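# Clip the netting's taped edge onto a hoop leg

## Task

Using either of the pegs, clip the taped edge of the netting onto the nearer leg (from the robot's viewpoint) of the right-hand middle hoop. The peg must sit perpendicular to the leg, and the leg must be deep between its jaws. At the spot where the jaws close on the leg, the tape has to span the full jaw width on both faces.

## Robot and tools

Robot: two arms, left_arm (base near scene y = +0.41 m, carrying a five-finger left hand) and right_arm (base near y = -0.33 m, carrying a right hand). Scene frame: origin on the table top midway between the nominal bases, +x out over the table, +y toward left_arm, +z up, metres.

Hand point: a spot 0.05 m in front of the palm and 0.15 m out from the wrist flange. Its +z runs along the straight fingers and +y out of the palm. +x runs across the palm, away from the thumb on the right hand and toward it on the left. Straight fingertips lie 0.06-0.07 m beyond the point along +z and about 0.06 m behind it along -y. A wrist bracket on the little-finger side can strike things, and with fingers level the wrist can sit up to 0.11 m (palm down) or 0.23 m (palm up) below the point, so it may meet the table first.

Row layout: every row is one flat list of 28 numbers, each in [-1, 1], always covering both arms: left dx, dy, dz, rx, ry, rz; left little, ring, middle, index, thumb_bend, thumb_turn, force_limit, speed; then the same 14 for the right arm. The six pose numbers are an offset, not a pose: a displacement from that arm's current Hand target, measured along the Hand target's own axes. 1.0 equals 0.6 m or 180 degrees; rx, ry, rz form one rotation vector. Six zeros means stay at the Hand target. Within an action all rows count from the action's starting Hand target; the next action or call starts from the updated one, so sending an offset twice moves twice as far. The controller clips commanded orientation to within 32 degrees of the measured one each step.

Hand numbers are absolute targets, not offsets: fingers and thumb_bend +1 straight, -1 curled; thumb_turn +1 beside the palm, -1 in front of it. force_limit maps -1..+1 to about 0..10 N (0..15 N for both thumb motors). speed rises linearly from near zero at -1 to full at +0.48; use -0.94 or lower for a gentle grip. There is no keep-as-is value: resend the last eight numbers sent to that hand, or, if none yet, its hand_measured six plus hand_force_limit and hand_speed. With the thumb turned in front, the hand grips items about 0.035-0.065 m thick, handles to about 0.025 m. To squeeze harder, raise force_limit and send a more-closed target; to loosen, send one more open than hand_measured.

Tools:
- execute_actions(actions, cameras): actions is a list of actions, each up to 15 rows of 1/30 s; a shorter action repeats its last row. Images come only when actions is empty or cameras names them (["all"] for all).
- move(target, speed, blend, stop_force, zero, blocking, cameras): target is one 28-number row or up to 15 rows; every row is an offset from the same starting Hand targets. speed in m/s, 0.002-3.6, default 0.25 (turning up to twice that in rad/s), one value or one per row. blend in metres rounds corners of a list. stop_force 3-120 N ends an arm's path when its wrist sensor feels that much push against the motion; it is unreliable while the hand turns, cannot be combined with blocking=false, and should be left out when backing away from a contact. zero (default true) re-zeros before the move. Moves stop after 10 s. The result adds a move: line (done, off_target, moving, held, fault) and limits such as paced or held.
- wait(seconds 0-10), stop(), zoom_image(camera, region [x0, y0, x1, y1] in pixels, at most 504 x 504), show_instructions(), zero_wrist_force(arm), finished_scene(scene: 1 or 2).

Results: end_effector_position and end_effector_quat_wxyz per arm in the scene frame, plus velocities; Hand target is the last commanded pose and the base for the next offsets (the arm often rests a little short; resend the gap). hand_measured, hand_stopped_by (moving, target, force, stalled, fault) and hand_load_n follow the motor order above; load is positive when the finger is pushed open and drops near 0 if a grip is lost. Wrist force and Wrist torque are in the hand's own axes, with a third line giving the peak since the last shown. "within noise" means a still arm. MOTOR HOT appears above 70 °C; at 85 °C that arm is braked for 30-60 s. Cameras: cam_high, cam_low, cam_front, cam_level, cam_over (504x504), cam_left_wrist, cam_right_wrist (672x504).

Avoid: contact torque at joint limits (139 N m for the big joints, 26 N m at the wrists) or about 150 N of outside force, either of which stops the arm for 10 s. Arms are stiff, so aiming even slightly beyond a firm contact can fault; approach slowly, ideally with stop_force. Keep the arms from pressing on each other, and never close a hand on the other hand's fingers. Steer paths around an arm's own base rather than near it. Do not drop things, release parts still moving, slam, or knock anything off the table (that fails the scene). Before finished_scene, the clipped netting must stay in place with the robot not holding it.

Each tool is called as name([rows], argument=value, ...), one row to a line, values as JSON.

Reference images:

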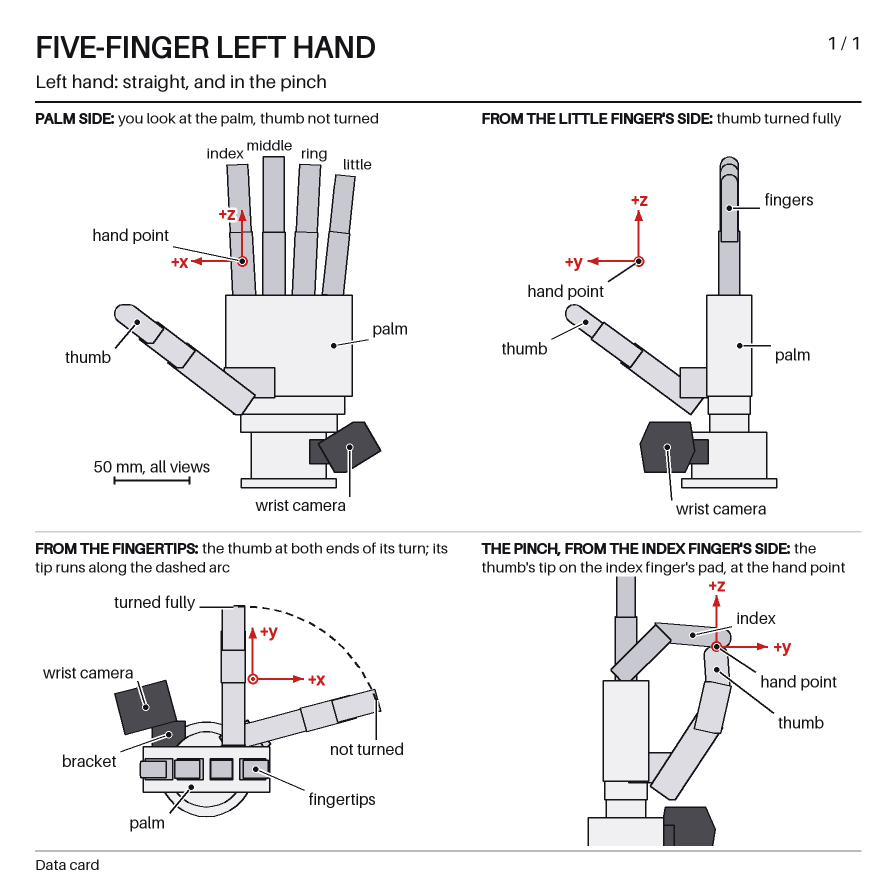

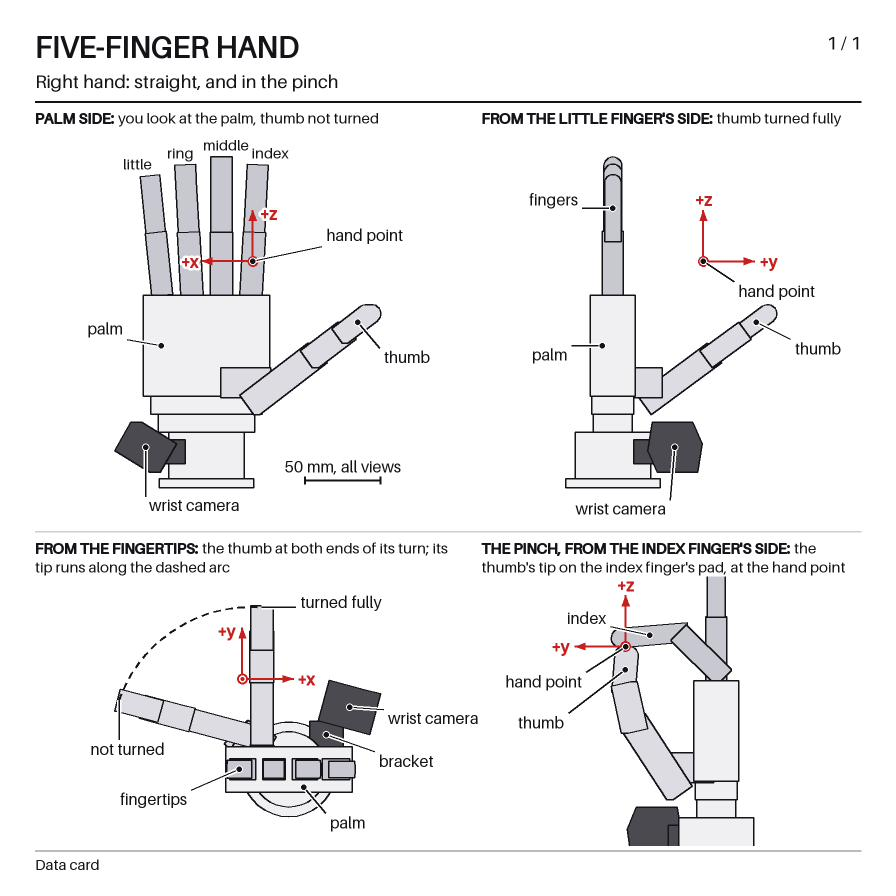

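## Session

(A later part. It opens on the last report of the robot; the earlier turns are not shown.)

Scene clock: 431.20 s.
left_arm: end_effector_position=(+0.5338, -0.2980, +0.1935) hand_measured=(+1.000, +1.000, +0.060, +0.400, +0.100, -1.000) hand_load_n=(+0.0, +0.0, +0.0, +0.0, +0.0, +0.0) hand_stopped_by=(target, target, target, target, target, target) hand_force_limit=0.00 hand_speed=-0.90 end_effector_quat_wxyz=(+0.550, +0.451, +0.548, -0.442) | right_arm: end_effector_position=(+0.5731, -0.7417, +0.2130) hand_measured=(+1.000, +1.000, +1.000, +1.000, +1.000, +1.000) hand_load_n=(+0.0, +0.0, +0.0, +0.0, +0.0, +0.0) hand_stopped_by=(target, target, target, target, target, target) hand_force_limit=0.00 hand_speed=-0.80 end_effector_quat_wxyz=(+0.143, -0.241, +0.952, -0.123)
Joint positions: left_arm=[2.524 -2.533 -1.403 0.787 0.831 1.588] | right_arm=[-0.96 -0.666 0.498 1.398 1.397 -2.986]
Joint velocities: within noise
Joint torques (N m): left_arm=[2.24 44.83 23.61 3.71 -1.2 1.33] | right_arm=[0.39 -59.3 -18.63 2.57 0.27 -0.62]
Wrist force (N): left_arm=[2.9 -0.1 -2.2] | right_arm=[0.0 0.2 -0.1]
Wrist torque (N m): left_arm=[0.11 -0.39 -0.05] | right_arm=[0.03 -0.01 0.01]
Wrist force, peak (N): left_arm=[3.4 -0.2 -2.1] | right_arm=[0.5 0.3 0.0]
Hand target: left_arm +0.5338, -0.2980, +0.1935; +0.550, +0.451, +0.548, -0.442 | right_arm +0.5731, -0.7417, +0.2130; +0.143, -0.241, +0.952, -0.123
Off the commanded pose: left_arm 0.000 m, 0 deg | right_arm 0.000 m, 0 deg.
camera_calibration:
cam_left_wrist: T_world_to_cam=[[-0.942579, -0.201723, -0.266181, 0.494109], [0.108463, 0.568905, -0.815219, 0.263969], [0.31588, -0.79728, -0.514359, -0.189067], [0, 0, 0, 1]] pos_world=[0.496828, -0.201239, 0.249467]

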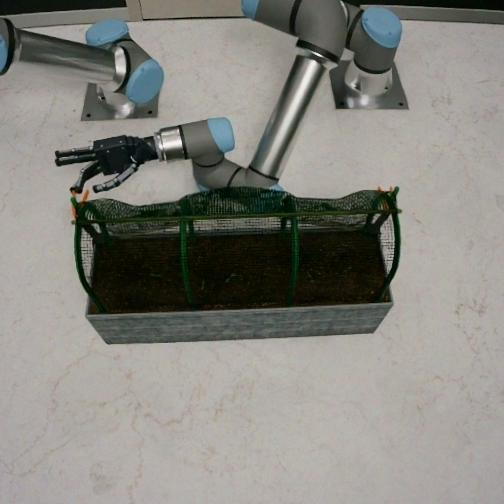

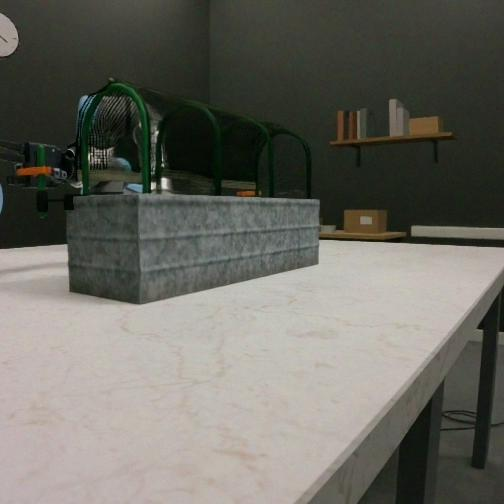

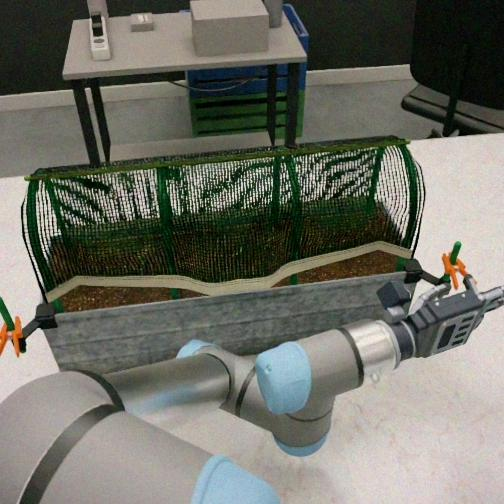

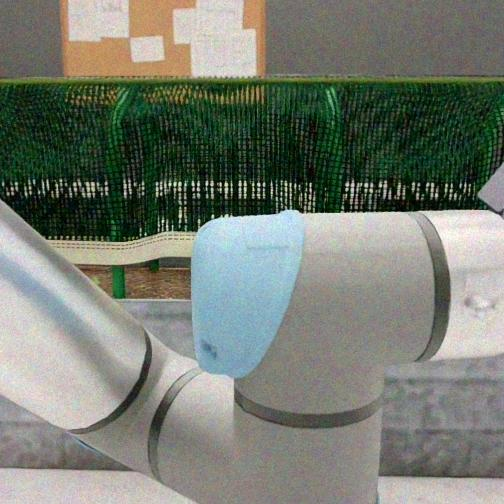

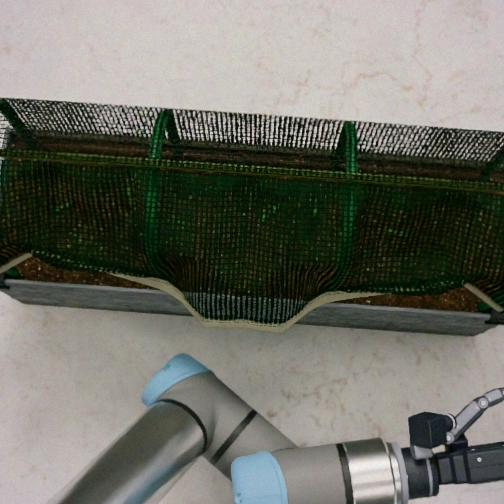

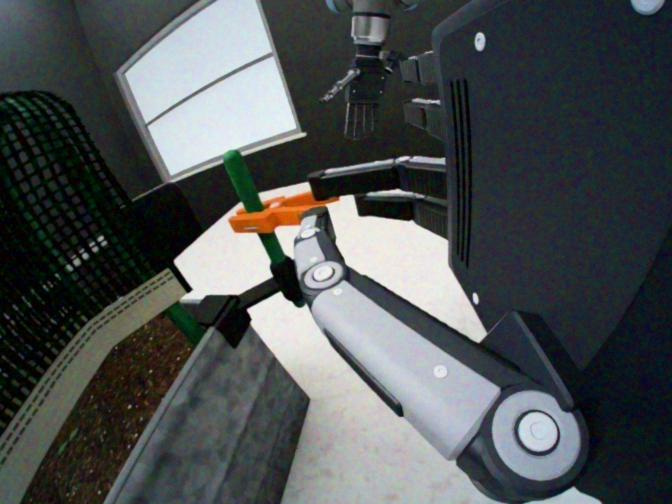

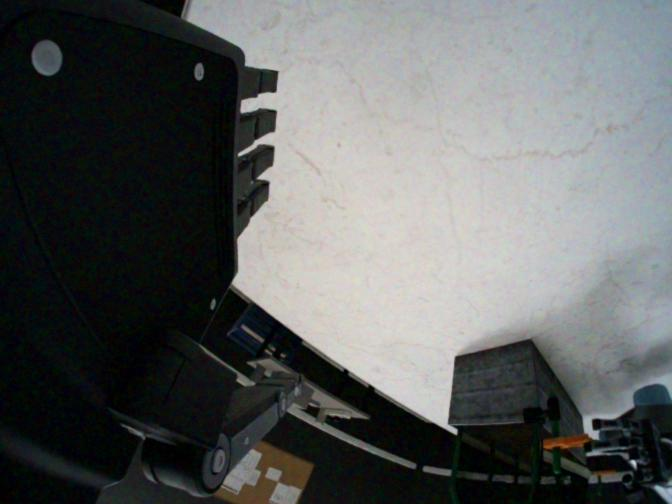

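move([
  [0,-0.0652,-0.0139,0,0,0,1,1,0.06,0.4,0.1,-1,0.0,-0.4,0,0,0,0,0,0,1,1,1,1,1,1,0.0,-0.8],
  [-0.0108,-0.0652,-0.0139,0,0,0,1,1,0.4,0.4,0.1,-1,0.0,-0.4,0,0,0,0,0,0,1,1,1,1,1,1,0.0,-0.8],
  [-0.0108,0.0085,0.0018,0,0,0,1,1,0.4,0.4,0.1,-1,0.0,-0.4,0,0,0,0,0,0,1,1,1,1,1,1,0.0,-0.8],
], speed=0.06, cameras=["cam_front","cam_left_wrist","cam_low"])

zoom_image(camera="cam_left_wrist", region=[210, 130, 370, 290])

zoom_image(camera="cam_front", region=[430, 240, 500, 310])

zoom_image(camera="cam_low", region=[0, 140, 60, 200])

Scene clock: 458.27 s.
left_arm: end_effector_position=(+0.5388, -0.2980, +0.2001) hand_measured=(+1.000, +1.000, +0.400, +0.400, +0.100, -1.000) hand_load_n=(+0.0, +0.0, +0.0, +0.0, +0.0, +0.0) hand_stopped_by=(target, target, target, target, target, target) hand_force_limit=0.00 hand_speed=-0.40 end_effector_quat_wxyz=(+0.550, +0.451, +0.548, -0.442) | right_arm: end_effector_position=(+0.5731, -0.7417, +0.2130) hand_measured=(+1.000, +1.000, +1.000, +1.000, +1.000, +1.000) hand_load_n=(+0.0, +0.0, +0.0, +0.0, +0.0, +0.0) hand_stopped_by=(target, target, target, target, target, target) hand_force_limit=0.00 hand_speed=-0.80 end_effector_quat_wxyz=(+0.143, -0.241, +0.952, -0.123)
Joint positions: left_arm=[2.529 -2.528 -1.391 0.77 0.826 1.588] | right_arm=[-0.96 -0.666 0.498 1.398 1.397 -2.986]
Joint torques (N m): left_arm=[5.98 39.92 23.79 -2.21 -2.45 1.71] | right_arm=[0.55 -59.57 -19.96 2.75 0.23 -0.91]
Wrist force (N): left_arm=[3.2 -0.4 -1.9] | right_arm=[-0.1 -0.1 -0.1]
Wrist torque (N m): left_arm=[0.04 -0.43 -0.03] | right_arm=[0.00 0.01 -0.01]
Wrist force, peak (N): left_arm=[3.5 -0.6 -2.3] | right_arm=[0.3 0.2 0.4]
Hand target: left_arm +0.5390, -0.2980, +0.2001; +0.550, +0.451, +0.548, -0.442 | right_arm +0.5731, -0.7417, +0.2130; +0.143, -0.241, +0.952, -0.123
Off the commanded pose: left_arm 0.000 m, 0 deg | right_arm 0.000 m, 0 deg.
move: done
camera_calibration:
cam_left_wrist: T_world_to_cam=[[-0.942579, -0.201723, -0.266181, 0.500578], [0.108463, 0.568905, -0.815219, 0.268807], [0.31588, -0.79728, -0.514359, -0.187251], [0, 0, 0, 1]] pos_world=[0.501828, -0.201239, 0.256067]
Images, in order (width x height): cam_low 504x504, cam_front 504x504, cam_left_wrist 672x504.

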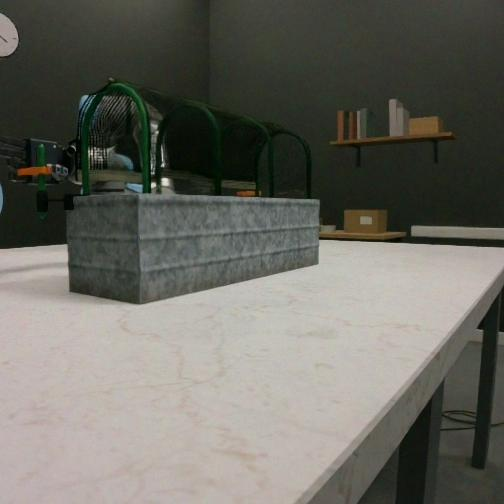

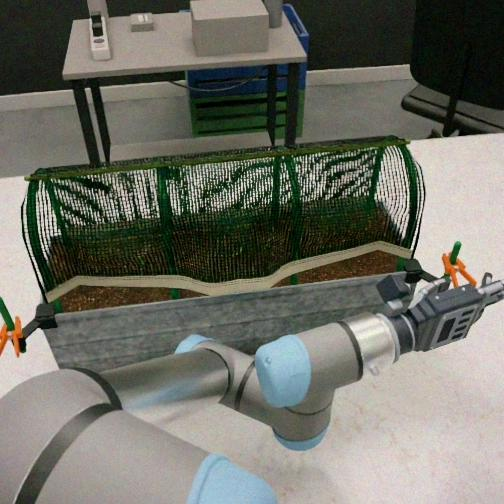

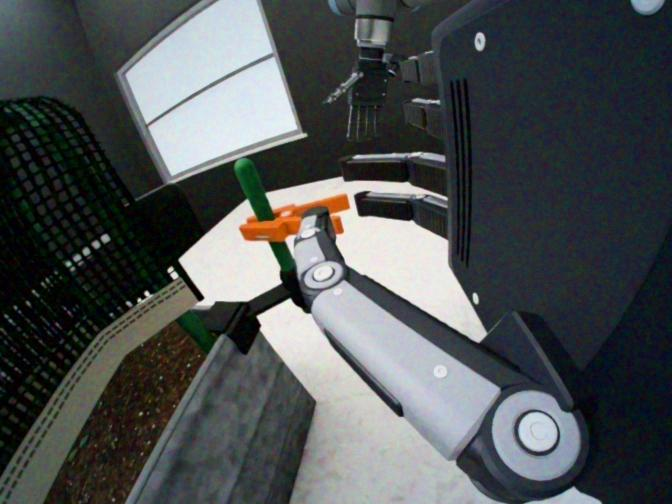

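Scaled by 3.150 from the camera's 672x504 image, which has a finer 960x720 frame.

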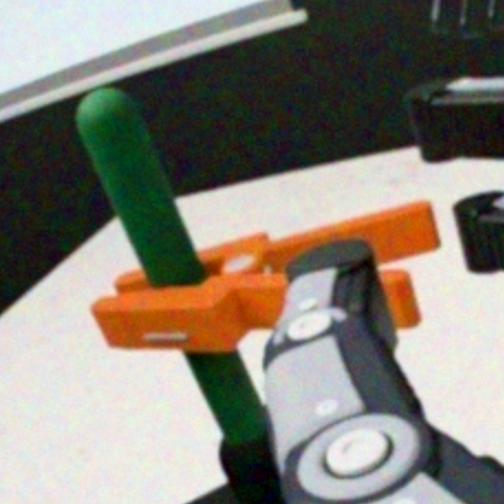

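Scaled by 7.200.

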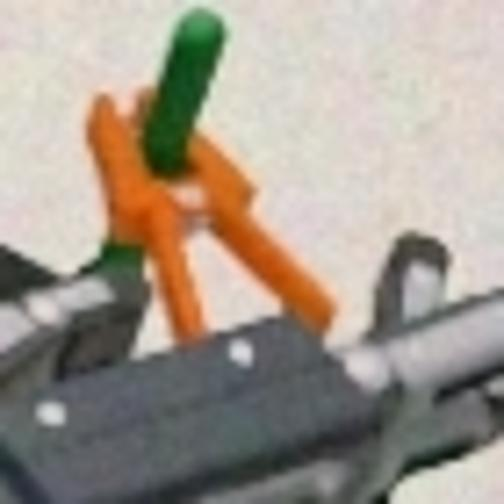

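Scaled by 8.400.

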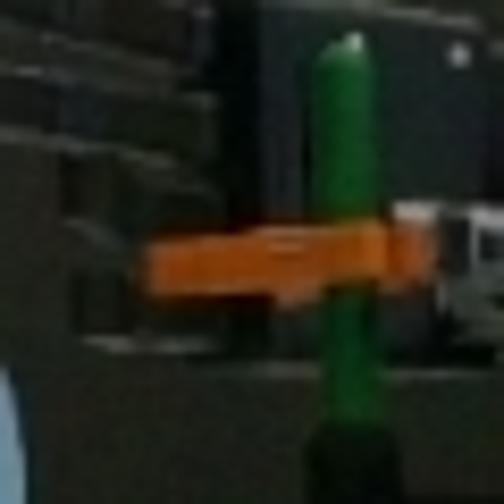

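move(target=[0,0,0,0,0,0,1,1,0.12,0.12,0.1,-1,0.0,-0.9,0,0,0,0,0,0,1,1,1,1,1,1,0.0,-0.8], cameras=["cam_front","cam_left_wrist"])

zoom_image(camera="cam_left_wrist", region=[210, 130, 370, 290])

zoom_image(camera="cam_front", region=[430, 240, 500, 310])

Scene clock: 463.63 s.
left_arm: end_effector_position=(+0.5390, -0.2980, +0.2001) hand_measured=(+1.000, +1.000, +0.120, +0.234, +0.100, -1.000) hand_load_n=(+0.0, +0.0, +0.0, +5.0, +0.0, +0.5) hand_stopped_by=(target, target, target, force, target, target) hand_force_limit=0.00 hand_speed=-0.90 end_effector_quat_wxyz=(+0.550, +0.451, +0.548, -0.442) | right_arm: end_effector_position=(+0.5731, -0.7417, +0.2130) hand_measured=(+1.000, +1.000, +1.000, +1.000, +1.000, +1.000) hand_load_n=(+0.0, +0.0, +0.0, +0.0, +0.0, +0.0) hand_stopped_by=(target, target, target, target, target, target) hand_force_limit=0.00 hand_speed=-0.80 end_effector_quat_wxyz=(+0.143, -0.241, +0.952, -0.123)
Joint positions: left_arm=[2.529 -2.528 -1.391 0.77 0.826 1.588] | right_arm=[-0.96 -0.666 0.498 1.398 1.397 -2.986]
Joint torques (N m): left_arm=[5.29 38.72 23.86 -1.5 1.36 1.68] | right_arm=[-0.01 -60.69 -19.99 2.81 0.35 -0.74]
Wrist force (N): left_arm=[3.5 -5.3 -1.1] | right_arm=[0.0 0.1 -0.2]
Wrist torque (N m): left_arm=[0.12 -0.45 0.00] | right_arm=[0.03 0.01 0.01]
Wrist force, peak (N): left_arm=[3.5 -5.6 -0.7] | right_arm=[0.5 -0.2 0.3]
Hand target: left_arm +0.5390, -0.2980, +0.2001; +0.550, +0.451, +0.548, -0.442 | right_arm +0.5731, -0.7417, +0.2130; +0.143, -0.241, +0.952, -0.123
Off the commanded pose: left_arm 0.000 m, 0 deg | right_arm 0.000 m, 0 deg.
move: done
camera_calibration:
cam_left_wrist: T_world_to_cam=[[-0.942579, -0.201723, -0.266181, 0.500673], [0.108463, 0.568905, -0.815219, 0.268796], [0.31588, -0.79728, -0.514359, -0.187283], [0, 0, 0, 1]] pos_world=[0.501928, -0.201239, 0.256067]
Images, in order (width x height): cam_front 504x504, cam_left_wrist 672x504.

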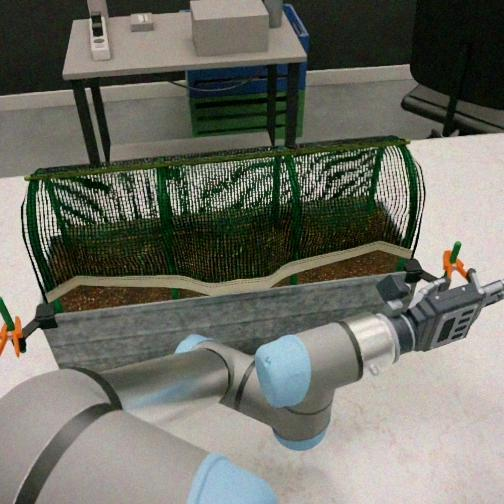

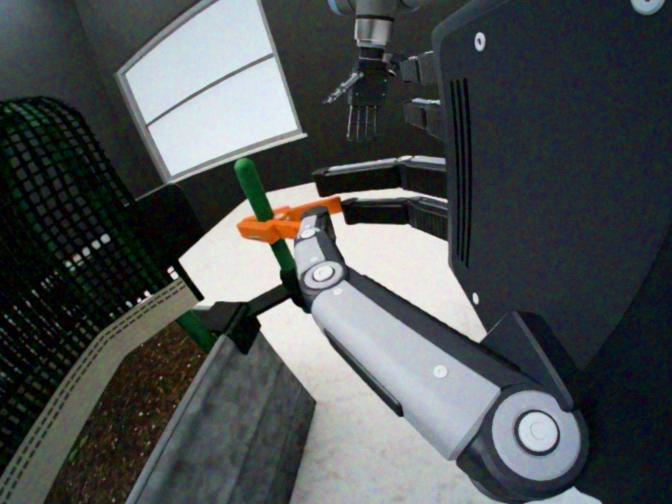

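Scaled by 3.150 from the camera's 672x504 image, which has a finer 960x720 frame.

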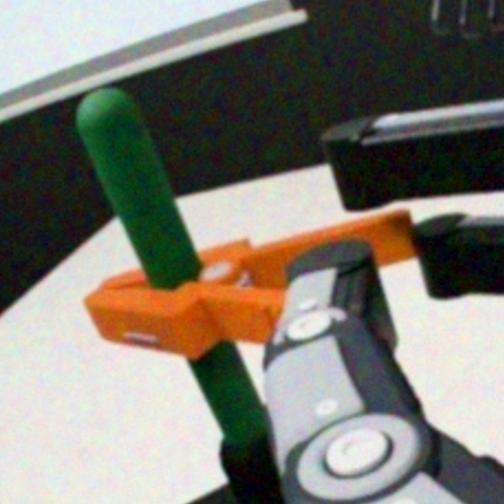

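Scaled by 7.200.

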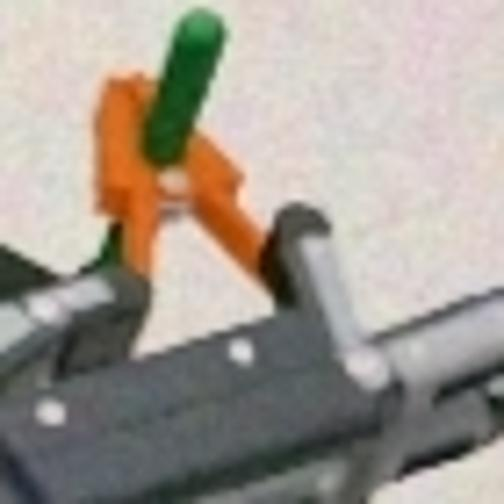

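move(target=[0,0,0,0,0,0,1,1,0.4,0.5,0.1,-1,0.0,-0.4,0,0,0,0,0,0,1,1,1,1,1,1,0.0,-0.8], cameras=["cam_front","cam_left_wrist","cam_low"])

zoom_image(camera="cam_left_wrist", region=[210, 130, 370, 290])

zoom_image(camera="cam_front", region=[430, 240, 500, 310])

zoom_image(camera="cam_low", region=[0, 140, 60, 200])

Scene clock: 478.07 s.
left_arm: end_effector_position=(+0.5390, -0.2980, +0.2001) hand_measured=(+1.000, +1.000, +0.400, +0.500, +0.100, -1.000) hand_load_n=(+0.0, +0.0, +0.0, +0.0, +0.0, +0.0) hand_stopped_by=(target, target, target, target, target, target) hand_force_limit=0.00 hand_speed=-0.40 end_effector_quat_wxyz=(+0.550, +0.451, +0.548, -0.442) | right_arm: end_effector_position=(+0.5731, -0.7417, +0.2130) hand_measured=(+1.000, +1.000, +1.000, +1.000, +1.000, +1.000) hand_load_n=(+0.0, +0.0, +0.0, -0.5, +0.0, +0.0) hand_stopped_by=(target, target, target, target, target, target) hand_force_limit=0.00 hand_speed=-0.80 end_effector_quat_wxyz=(+0.143, -0.241, +0.952, -0.123)
Joint positions: left_arm=[2.529 -2.528 -1.391 0.77 0.826 1.588] | right_arm=[-0.96 -0.666 0.498 1.398 1.397 -2.986]
Joint torques (N m): left_arm=[-2.79 39.27 22.97 -1.02 0.04 1.58] | right_arm=[0.5 -60.31 -19.8 2.83 0.23 -0.88]
Wrist force (N): left_arm=[3.2 -0.2 -2.0] | right_arm=[0.1 -0.1 0.0]
Wrist torque (N m): left_arm=[0.06 -0.43 -0.03] | right_arm=[-0.01 -0.02 0.00]
Wrist force, peak (N): left_arm=[3.6 -5.6 -0.9] | right_arm=[0.4 0.0 0.4]
Hand target: left_arm +0.5390, -0.2980, +0.2001; +0.550, +0.451, +0.548, -0.442 | right_arm +0.5731, -0.7417, +0.2130; +0.143, -0.241, +0.952, -0.123
Off the commanded pose: left_arm 0.000 m, 0 deg | right_arm 0.000 m, 0 deg.
move: done
camera_calibration:
cam_left_wrist: T_world_to_cam=[[-0.942553, -0.201867, -0.266165, 0.500719], [0.108354, 0.568941, -0.815209, 0.268845], [0.315996, -0.797217, -0.514384, -0.187353], [0, 0, 0, 1]] pos_world=[0.502027, -0.201239, 0.256067]
Images, in order (width x height): cam_low 504x504, cam_front 504x504, cam_left_wrist 672x504.

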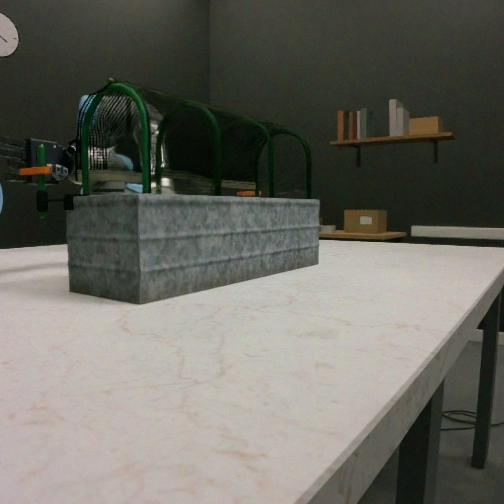

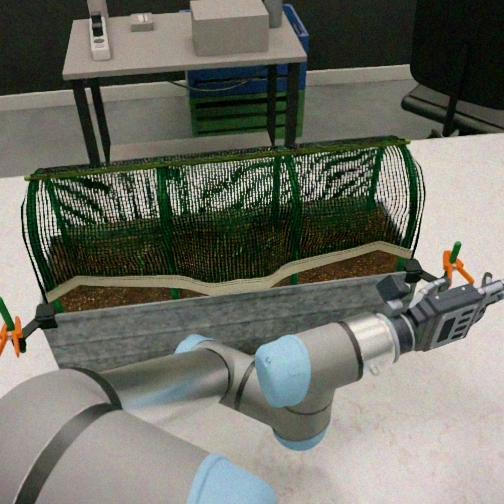

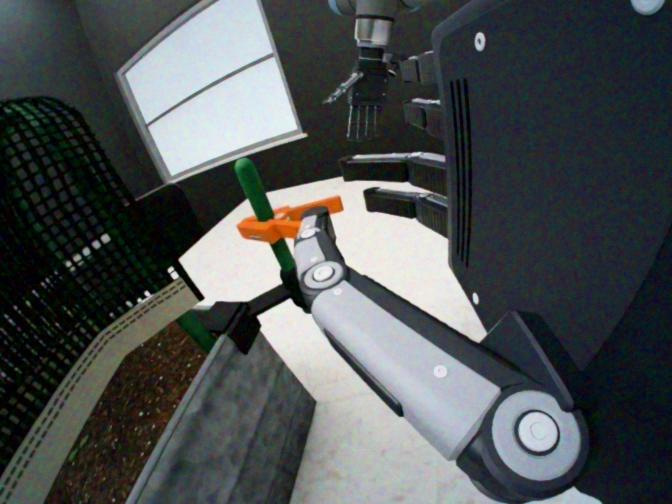

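Scaled by 3.150 from the camera's 672x504 image, which has a finer 960x720 frame.

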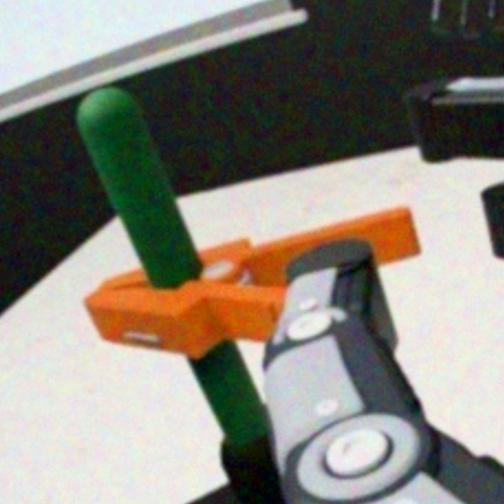

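Scaled by 7.200.

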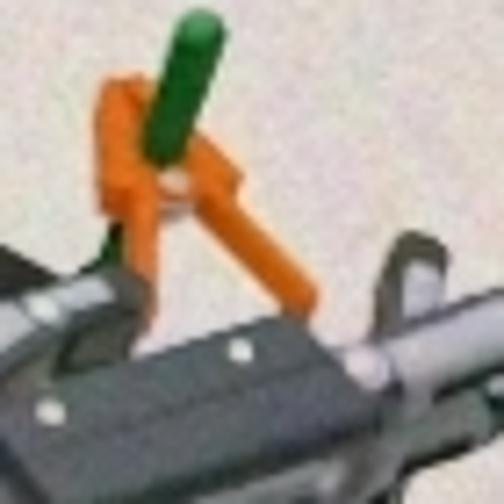

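Scaled by 8.400.

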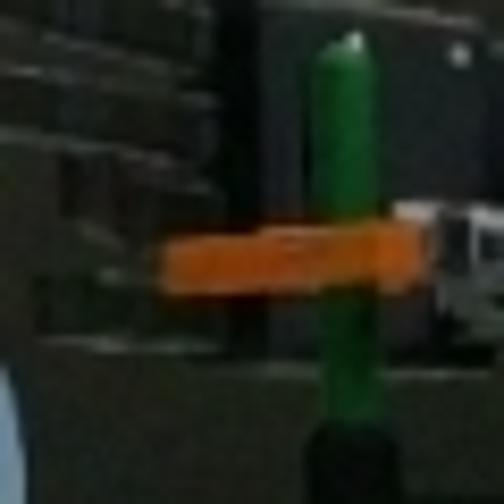

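move([
  [0,0.001,-0.0049,0,0,0,1,1,0.4,0.6,0.1,-1,0.0,-0.4,0,0,0,0,0,0,1,1,1,1,1,1,0.0,-0.8],
  [0.0218,0.0092,-0.0032,0,0,0,1,1,0.4,0.6,0.1,-1,0.0,-0.4,0,0,0,0,0,0,1,1,1,1,1,1,0.0,-0.8],
  [0.0218,0.0063,0.0107,0,0,0,1,1,0.4,0.6,0.1,-1,0.0,-0.4,0,0,0,0,0,0,1,1,1,1,1,1,0.0,-0.8],
], speed=0.03, cameras=["cam_front","cam_left_wrist","cam_low"])

zoom_image(camera="cam_left_wrist", region=[210, 130, 370, 290])

zoom_image(camera="cam_front", region=[430, 240, 500, 310])

zoom_image(camera="cam_low", region=[0, 140, 60, 200])

Scene clock: 497.10 s.
left_arm: end_effector_position=(+0.5441, -0.3033, +0.1870) hand_measured=(+1.000, +1.000, +0.400, +0.600, +0.100, -1.000) hand_load_n=(+0.0, +0.0, +0.0, +0.0, +0.0, +0.0) hand_stopped_by=(target, target, target, target, target, target) hand_force_limit=0.00 hand_speed=-0.40 end_effector_quat_wxyz=(+0.550, +0.451, +0.548, -0.442) | right_arm: end_effector_position=(+0.5731, -0.7417, +0.2130) hand_measured=(+1.000, +1.000, +1.000, +1.000, +1.000, +1.000) hand_load_n=(+0.0, +0.0, +0.5, +0.0, +0.0, +0.0) hand_stopped_by=(target, target, target, target, target, target) hand_force_limit=0.00 hand_speed=-0.80 end_effector_quat_wxyz=(+0.143, -0.241, +0.952, -0.123)
Joint positions: left_arm=[2.527 -2.563 -1.359 0.772 0.828 1.588] | right_arm=[-0.96 -0.666 0.498 1.398 1.397 -2.986]
Joint torques (N m): left_arm=[-7.16 37.41 22.4 -1.88 2.43 -1.14] | right_arm=[0.05 -61.2 -20.32 2.78 0.41 -1]
Wrist force (N): left_arm=[3.1 -0.4 -3.6] | right_arm=[0.2 -0.2 0.2]
Wrist torque (N m): left_arm=[0.11 -0.47 -0.05] | right_arm=[-0.04 -0.03 0.01]
Wrist force, peak (N): left_arm=[3.0 -0.8 -3.8] | right_arm=[0.4 0.3 0.2]
Hand target: left_arm +0.5441, -0.3034, +0.1870; +0.550, +0.451, +0.548, -0.442 | right_arm +0.5731, -0.7417, +0.2130; +0.143, -0.241, +0.952, -0.123
Off the commanded pose: left_arm 0.000 m, 0 deg | right_arm 0.000 m, 0 deg.
move: done
camera_calibration:
cam_left_wrist: T_world_to_cam=[[-0.942579, -0.201723, -0.266181, 0.501018], [0.108463, 0.568905, -0.815219, 0.260568], [0.31588, -0.79728, -0.514359, -0.199889], [0, 0, 0, 1]] pos_world=[0.507128, -0.206539, 0.242967]
Images, in order (width x height): cam_low 504x504, cam_front 504x504, cam_left_wrist 672x504.

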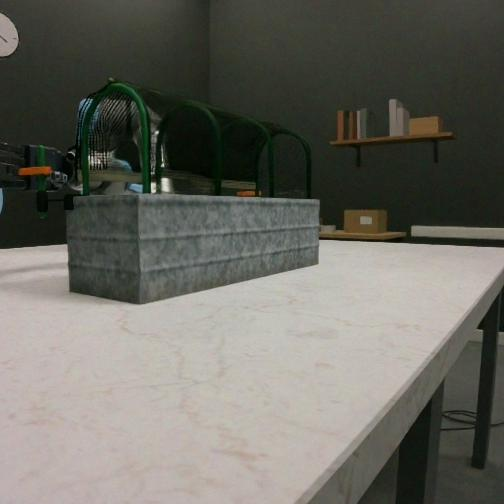

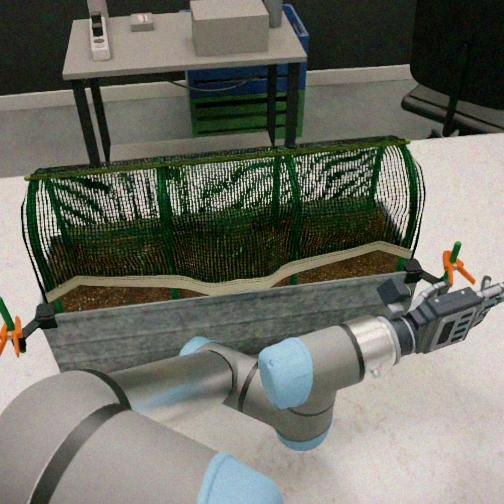

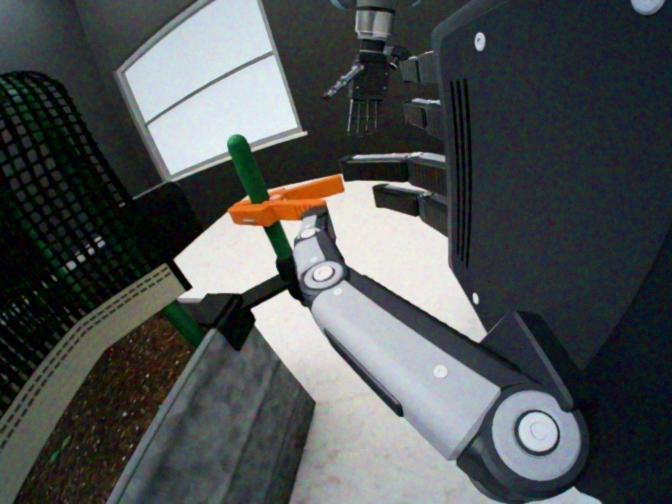

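Scaled by 3.150 from the camera's 672x504 image, which has a finer 960x720 frame.

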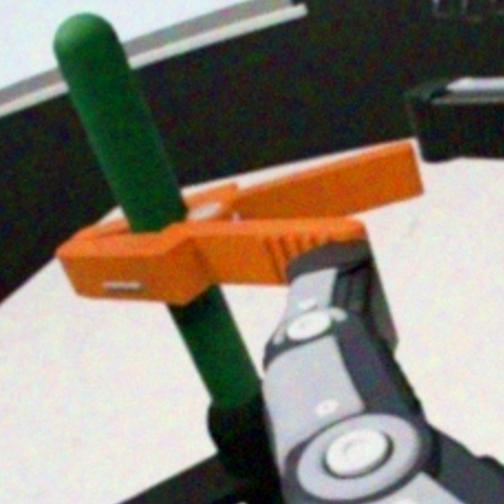

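Scaled by 7.200.

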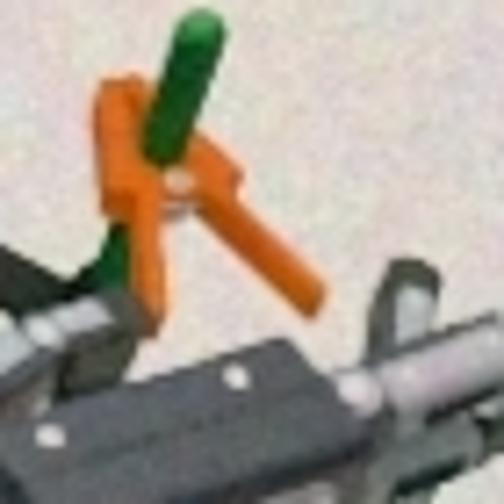

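Scaled by 8.400.

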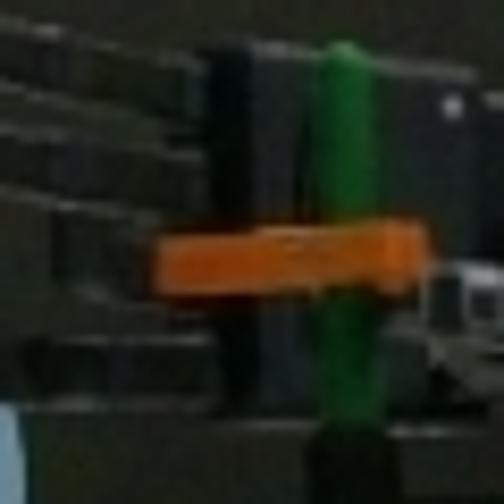

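move(target=[0,-0.0021,0.0098,0,0,0,1,1,0.4,0.6,0.1,-1,0.0,-0.4,0,0,0,0,0,0,1,1,1,1,1,1,0.0,-0.8], speed=0.02)

move(target=[0,0,0,0,0,0,1,1,0.2,0.6,0.1,-1,-0.4,-0.9,0,0,0,0,0,0,1,1,1,1,1,1,0.0,-0.8], cameras=["cam_front","cam_left_wrist","cam_low"])

zoom_image(camera="cam_left_wrist", region=[210, 130, 370, 290])

zoom_image(camera="cam_front", region=[430, 240, 500, 310])

zoom_image(camera="cam_low", region=[0, 140, 60, 200])

Scene clock: 508.40 s.
left_arm: end_effector_position=(+0.5441, -0.3093, +0.1869) hand_measured=(+1.000, +1.000, +0.400, +0.600, +0.100, -1.000) hand_load_n=(+0.0, +0.0, +0.0, +0.0, +0.0, +0.0) hand_stopped_by=(target, target, target, target, target, target) hand_force_limit=0.00 hand_speed=-0.40 end_effector_quat_wxyz=(+0.550, +0.451, +0.548, -0.442) | right_arm: end_effector_position=(+0.5731, -0.7417, +0.2130) hand_measured=(+1.000, +1.000, +1.000, +1.000, +1.000, +1.000) hand_load_n=(+0.0, +0.0, +0.0, +0.0, +0.0, +0.0) hand_stopped_by=(target, target, target, target, target, target) hand_force_limit=0.00 hand_speed=-0.80 end_effector_quat_wxyz=(+0.143, -0.241, +0.952, -0.123)
Joint positions: left_arm=[2.519 -2.571 -1.341 0.763 0.836 1.588] | right_arm=[-0.96 -0.666 0.498 1.398 1.397 -2.986]
Joint torques (N m): left_arm=[-7.61 38.88 23.59 -1.45 2.58 -1.39] | right_arm=[0.53 -60.92 -20.05 3.01 0.4 -0.89]
Wrist force (N): left_arm=[3.1 -0.3 -3.4] | right_arm=[0.3 -0.1 0.2]
Wrist torque (N m): left_arm=[0.12 -0.47 -0.06] | right_arm=[-0.02 -0.06 0.02]
Wrist force, peak (N): left_arm=[3.2 -0.6 -3.8] | right_arm=[0.5 0.3 0.2]
Hand target: left_arm +0.5441, -0.3094, +0.1869; +0.550, +0.451, +0.548, -0.442 | right_arm +0.5731, -0.7417, +0.2130; +0.143, -0.241, +0.952, -0.123
Off the commanded pose: left_arm 0.000 m, 0 deg | right_arm 0.000 m, 0 deg.
move: done

Scene clock: 509.17 s.
left_arm: end_effector_position=(+0.5441, -0.3095, +0.1869) hand_measured=(+1.000, +1.000, +0.262, +0.600, +0.100, -1.000) hand_load_n=(+0.0, +0.0, +3.0, +0.0, +1.0, +0.0) hand_stopped_by=(target, target, force, target, target, target) hand_force_limit=-0.40 hand_speed=-0.90 end_effector_quat_wxyz=(+0.550, +0.451, +0.548, -0.442) | right_arm: end_effector_position=(+0.5731, -0.7417, +0.2130) hand_measured=(+1.000, +1.000, +1.000, +1.000, +1.000, +1.000) hand_load_n=(+0.0, +0.0, +0.0, +0.0, +0.0, +0.0) hand_stopped_by=(target, target, target, target, target, target) hand_force_limit=0.00 hand_speed=-0.80 end_effector_quat_wxyz=(+0.143, -0.241, +0.952, -0.123)
Joint positions: left_arm=[2.519 -2.571 -1.341 0.762 0.836 1.588] | right_arm=[-0.96 -0.666 0.498 1.398 1.397 -2.986]
Joint torques (N m): left_arm=[-2.71 39.1 24.37 -1.95 2.4 -1.32] | right_arm=[0.58 -60.85 -20.55 3.09 0.39 -0.89]
Wrist force (N): left_arm=[3.1 -2.2 -2.5] | right_arm=[0.1 0.1 0.0]
Wrist torque (N m): left_arm=[0.10 -0.45 -0.02] | right_arm=[0.02 -0.02 0.01]
Wrist force, peak (N): left_arm=[3.4 -0.6 -3.4] | right_arm=[0.4 -0.2 0.0]
Hand target: left_arm +0.5441, -0.3094, +0.1869; +0.550, +0.451, +0.548, -0.442 | right_arm +0.5731, -0.7417, +0.2130; +0.143, -0.241, +0.952, -0.123
Off the commanded pose: left_arm 0.000 m, 0 deg | right_arm 0.000 m, 0 deg.
move: done
camera_calibration:
cam_left_wrist: T_world_to_cam=[[-0.942579, -0.201723, -0.266181, 0.499646], [0.108463, 0.568905, -0.815219, 0.264024], [0.31588, -0.79728, -0.514359, -0.204852], [0, 0, 0, 1]] pos_world=[0.507028, -0.212739, 0.242867]
Images, in order (width x height): cam_low 504x504, cam_front 504x504, cam_left_wrist 672x504.

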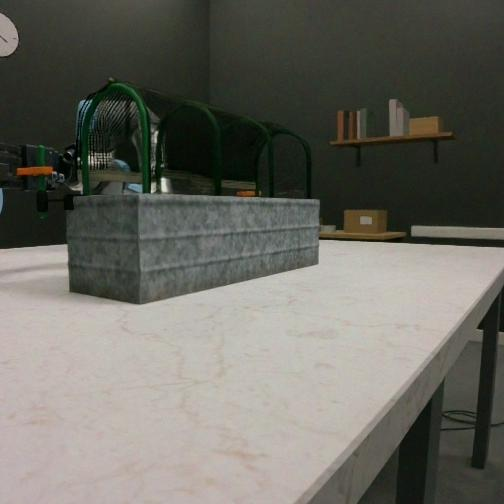

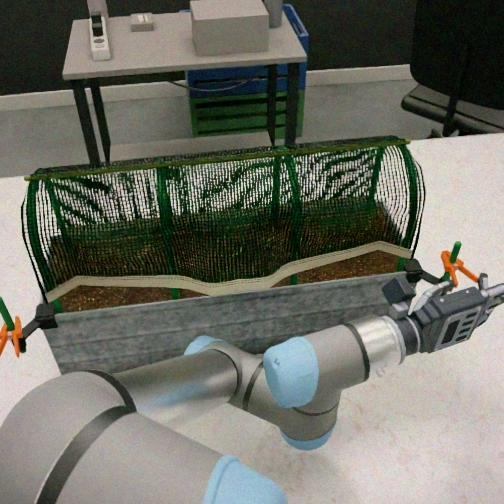

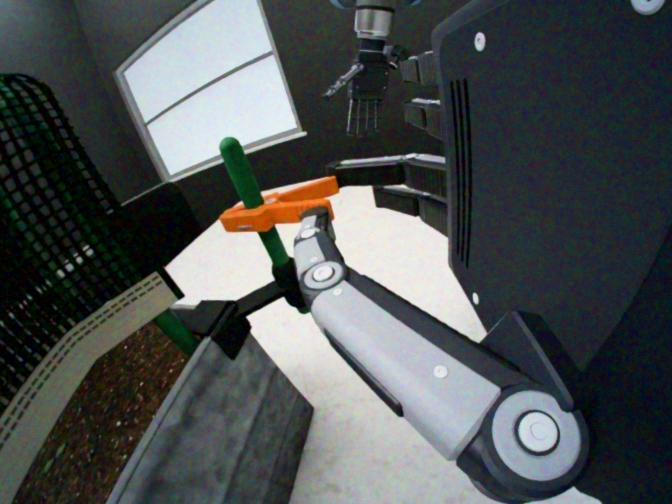

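Scaled by 3.150 from the camera's 672x504 image, which has a finer 960x720 frame.

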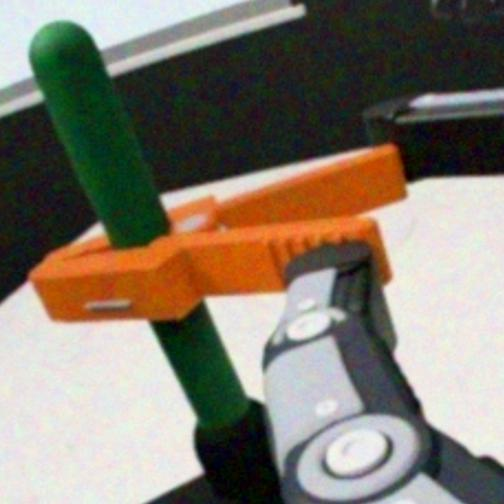

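Scaled by 7.200.

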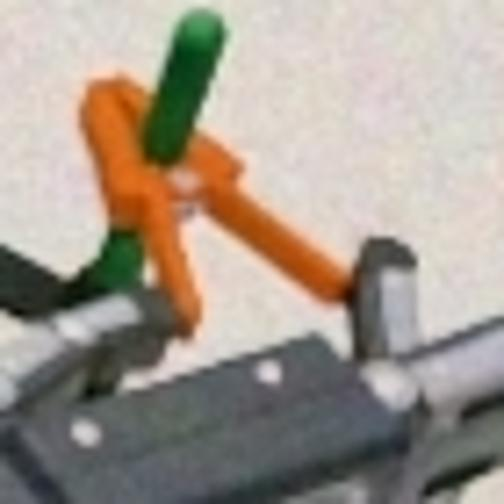

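Scaled by 8.400.

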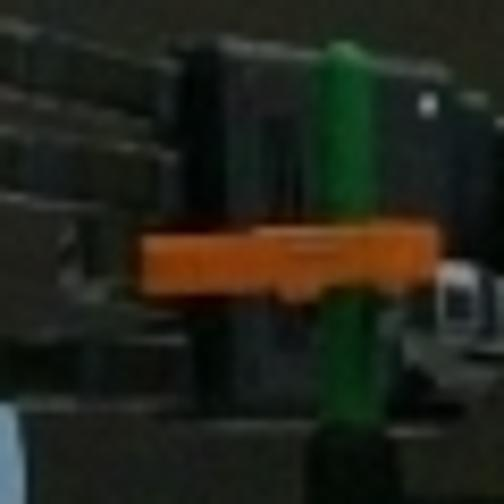

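move(target=[0,0,0,0,0,0,1,1,0.05,0.6,0.1,-1,1.0,-0.9,0,0,0,0,0,0,1,1,1,1,1,1,0.0,-0.8], cameras=["cam_front","cam_left_wrist","cam_low"])

zoom_image(camera="cam_left_wrist", region=[210, 130, 370, 290])

zoom_image(camera="cam_front", region=[430, 240, 500, 310])

zoom_image(camera="cam_low", region=[0, 140, 60, 200])

Scene clock: 519.40 s.
left_arm: end_effector_position=(+0.5441, -0.3094, +0.1869) hand_measured=(+1.000, +1.000, +0.238, +0.600, +0.100, -1.000) hand_load_n=(+0.0, +0.0, +11.5, +0.0, +3.0, +0.5) hand_stopped_by=(target, target, force, target, target, target) hand_force_limit=1.00 hand_speed=-0.90 end_effector_quat_wxyz=(+0.550, +0.451, +0.548, -0.442) | right_arm: end_effector_position=(+0.5731, -0.7417, +0.2130) hand_measured=(+1.000, +1.000, +1.000, +1.000, +1.000, +1.000) hand_load_n=(+0.0, +0.0, +0.0, +0.0, +0.0, +0.0) hand_stopped_by=(target, target, target, target, target, target) hand_force_limit=0.00 hand_speed=-0.80 end_effector_quat_wxyz=(+0.143, -0.241, +0.952, -0.123)
Joint positions: left_arm=[2.519 -2.571 -1.341 0.762 0.836 1.588] | right_arm=[-0.96 -0.666 0.498 1.398 1.397 -2.986]
Joint torques (N m): left_arm=[7.84 39.3 24.87 -1.91 2.38 -0.83] | right_arm=[0 -61.61 -20.19 3.11 0.4 -1.06]
Wrist force (N): left_arm=[2.8 -8.1 0.2] | right_arm=[0.3 0.1 0.0]
Wrist torque (N m): left_arm=[0.18 -0.38 0.09] | right_arm=[0.03 -0.05 0.03]
Wrist force, peak (N): left_arm=[3.1 -8.6 0.3] | right_arm=[0.4 0.3 0.1]
Hand target: left_arm +0.5441, -0.3094, +0.1869; +0.550, +0.451, +0.548, -0.442 | right_arm +0.5731, -0.7417, +0.2130; +0.143, -0.241, +0.952, -0.123
Off the commanded pose: left_arm 0.000 m, 0 deg | right_arm 0.000 m, 0 deg.
move: done
camera_calibration:
cam_left_wrist: T_world_to_cam=[[-0.942579, -0.201723, -0.266181, 0.499667], [0.108463, 0.568905, -0.815219, 0.263967], [0.31588, -0.79728, -0.514359, -0.204772], [0, 0, 0, 1]] pos_world=[0.507028, -0.212639, 0.242867]
Images, in order (width x height): cam_low 504x504, cam_front 504x504, cam_left_wrist 672x504.

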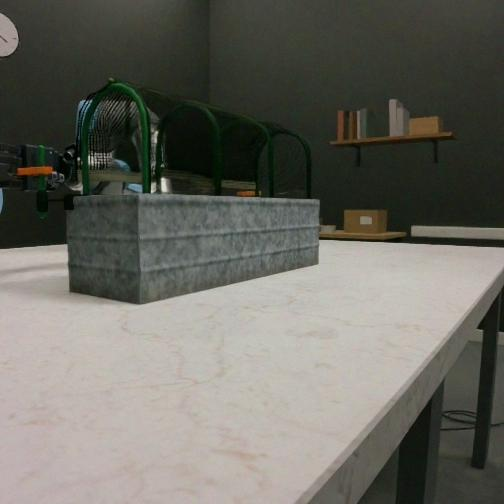

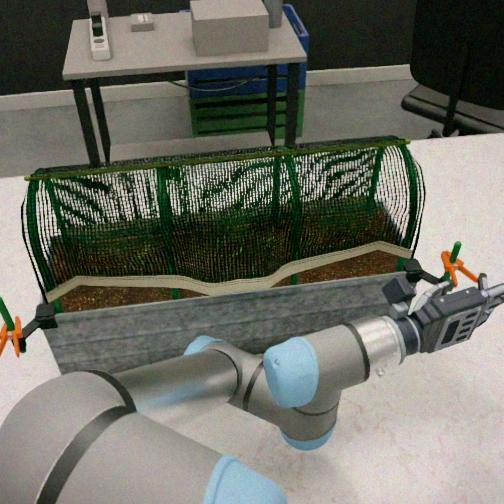

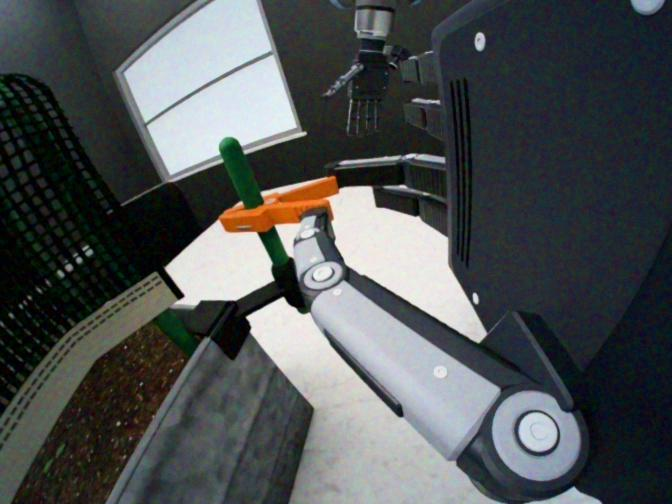

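Scaled by 3.150 from the camera's 672x504 image, which has a finer 960x720 frame.

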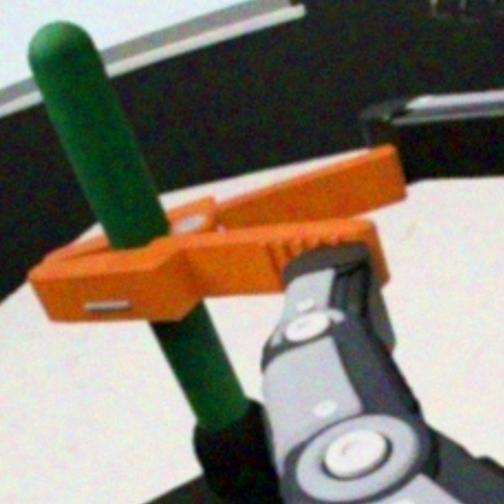

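Scaled by 7.200.

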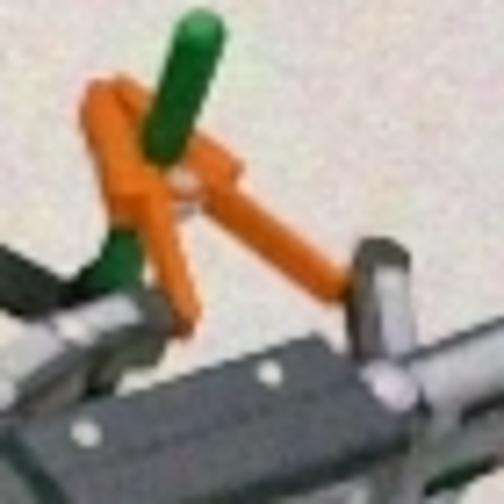

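Scaled by 8.400.

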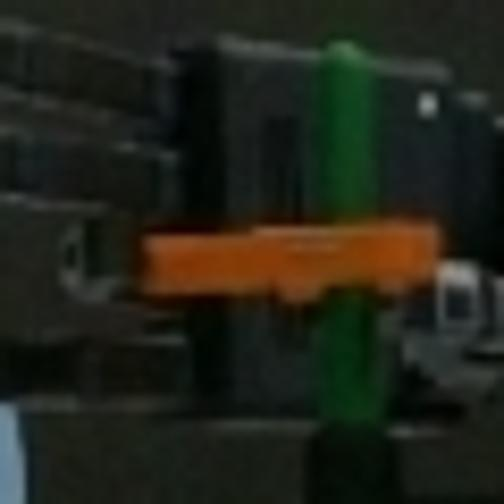

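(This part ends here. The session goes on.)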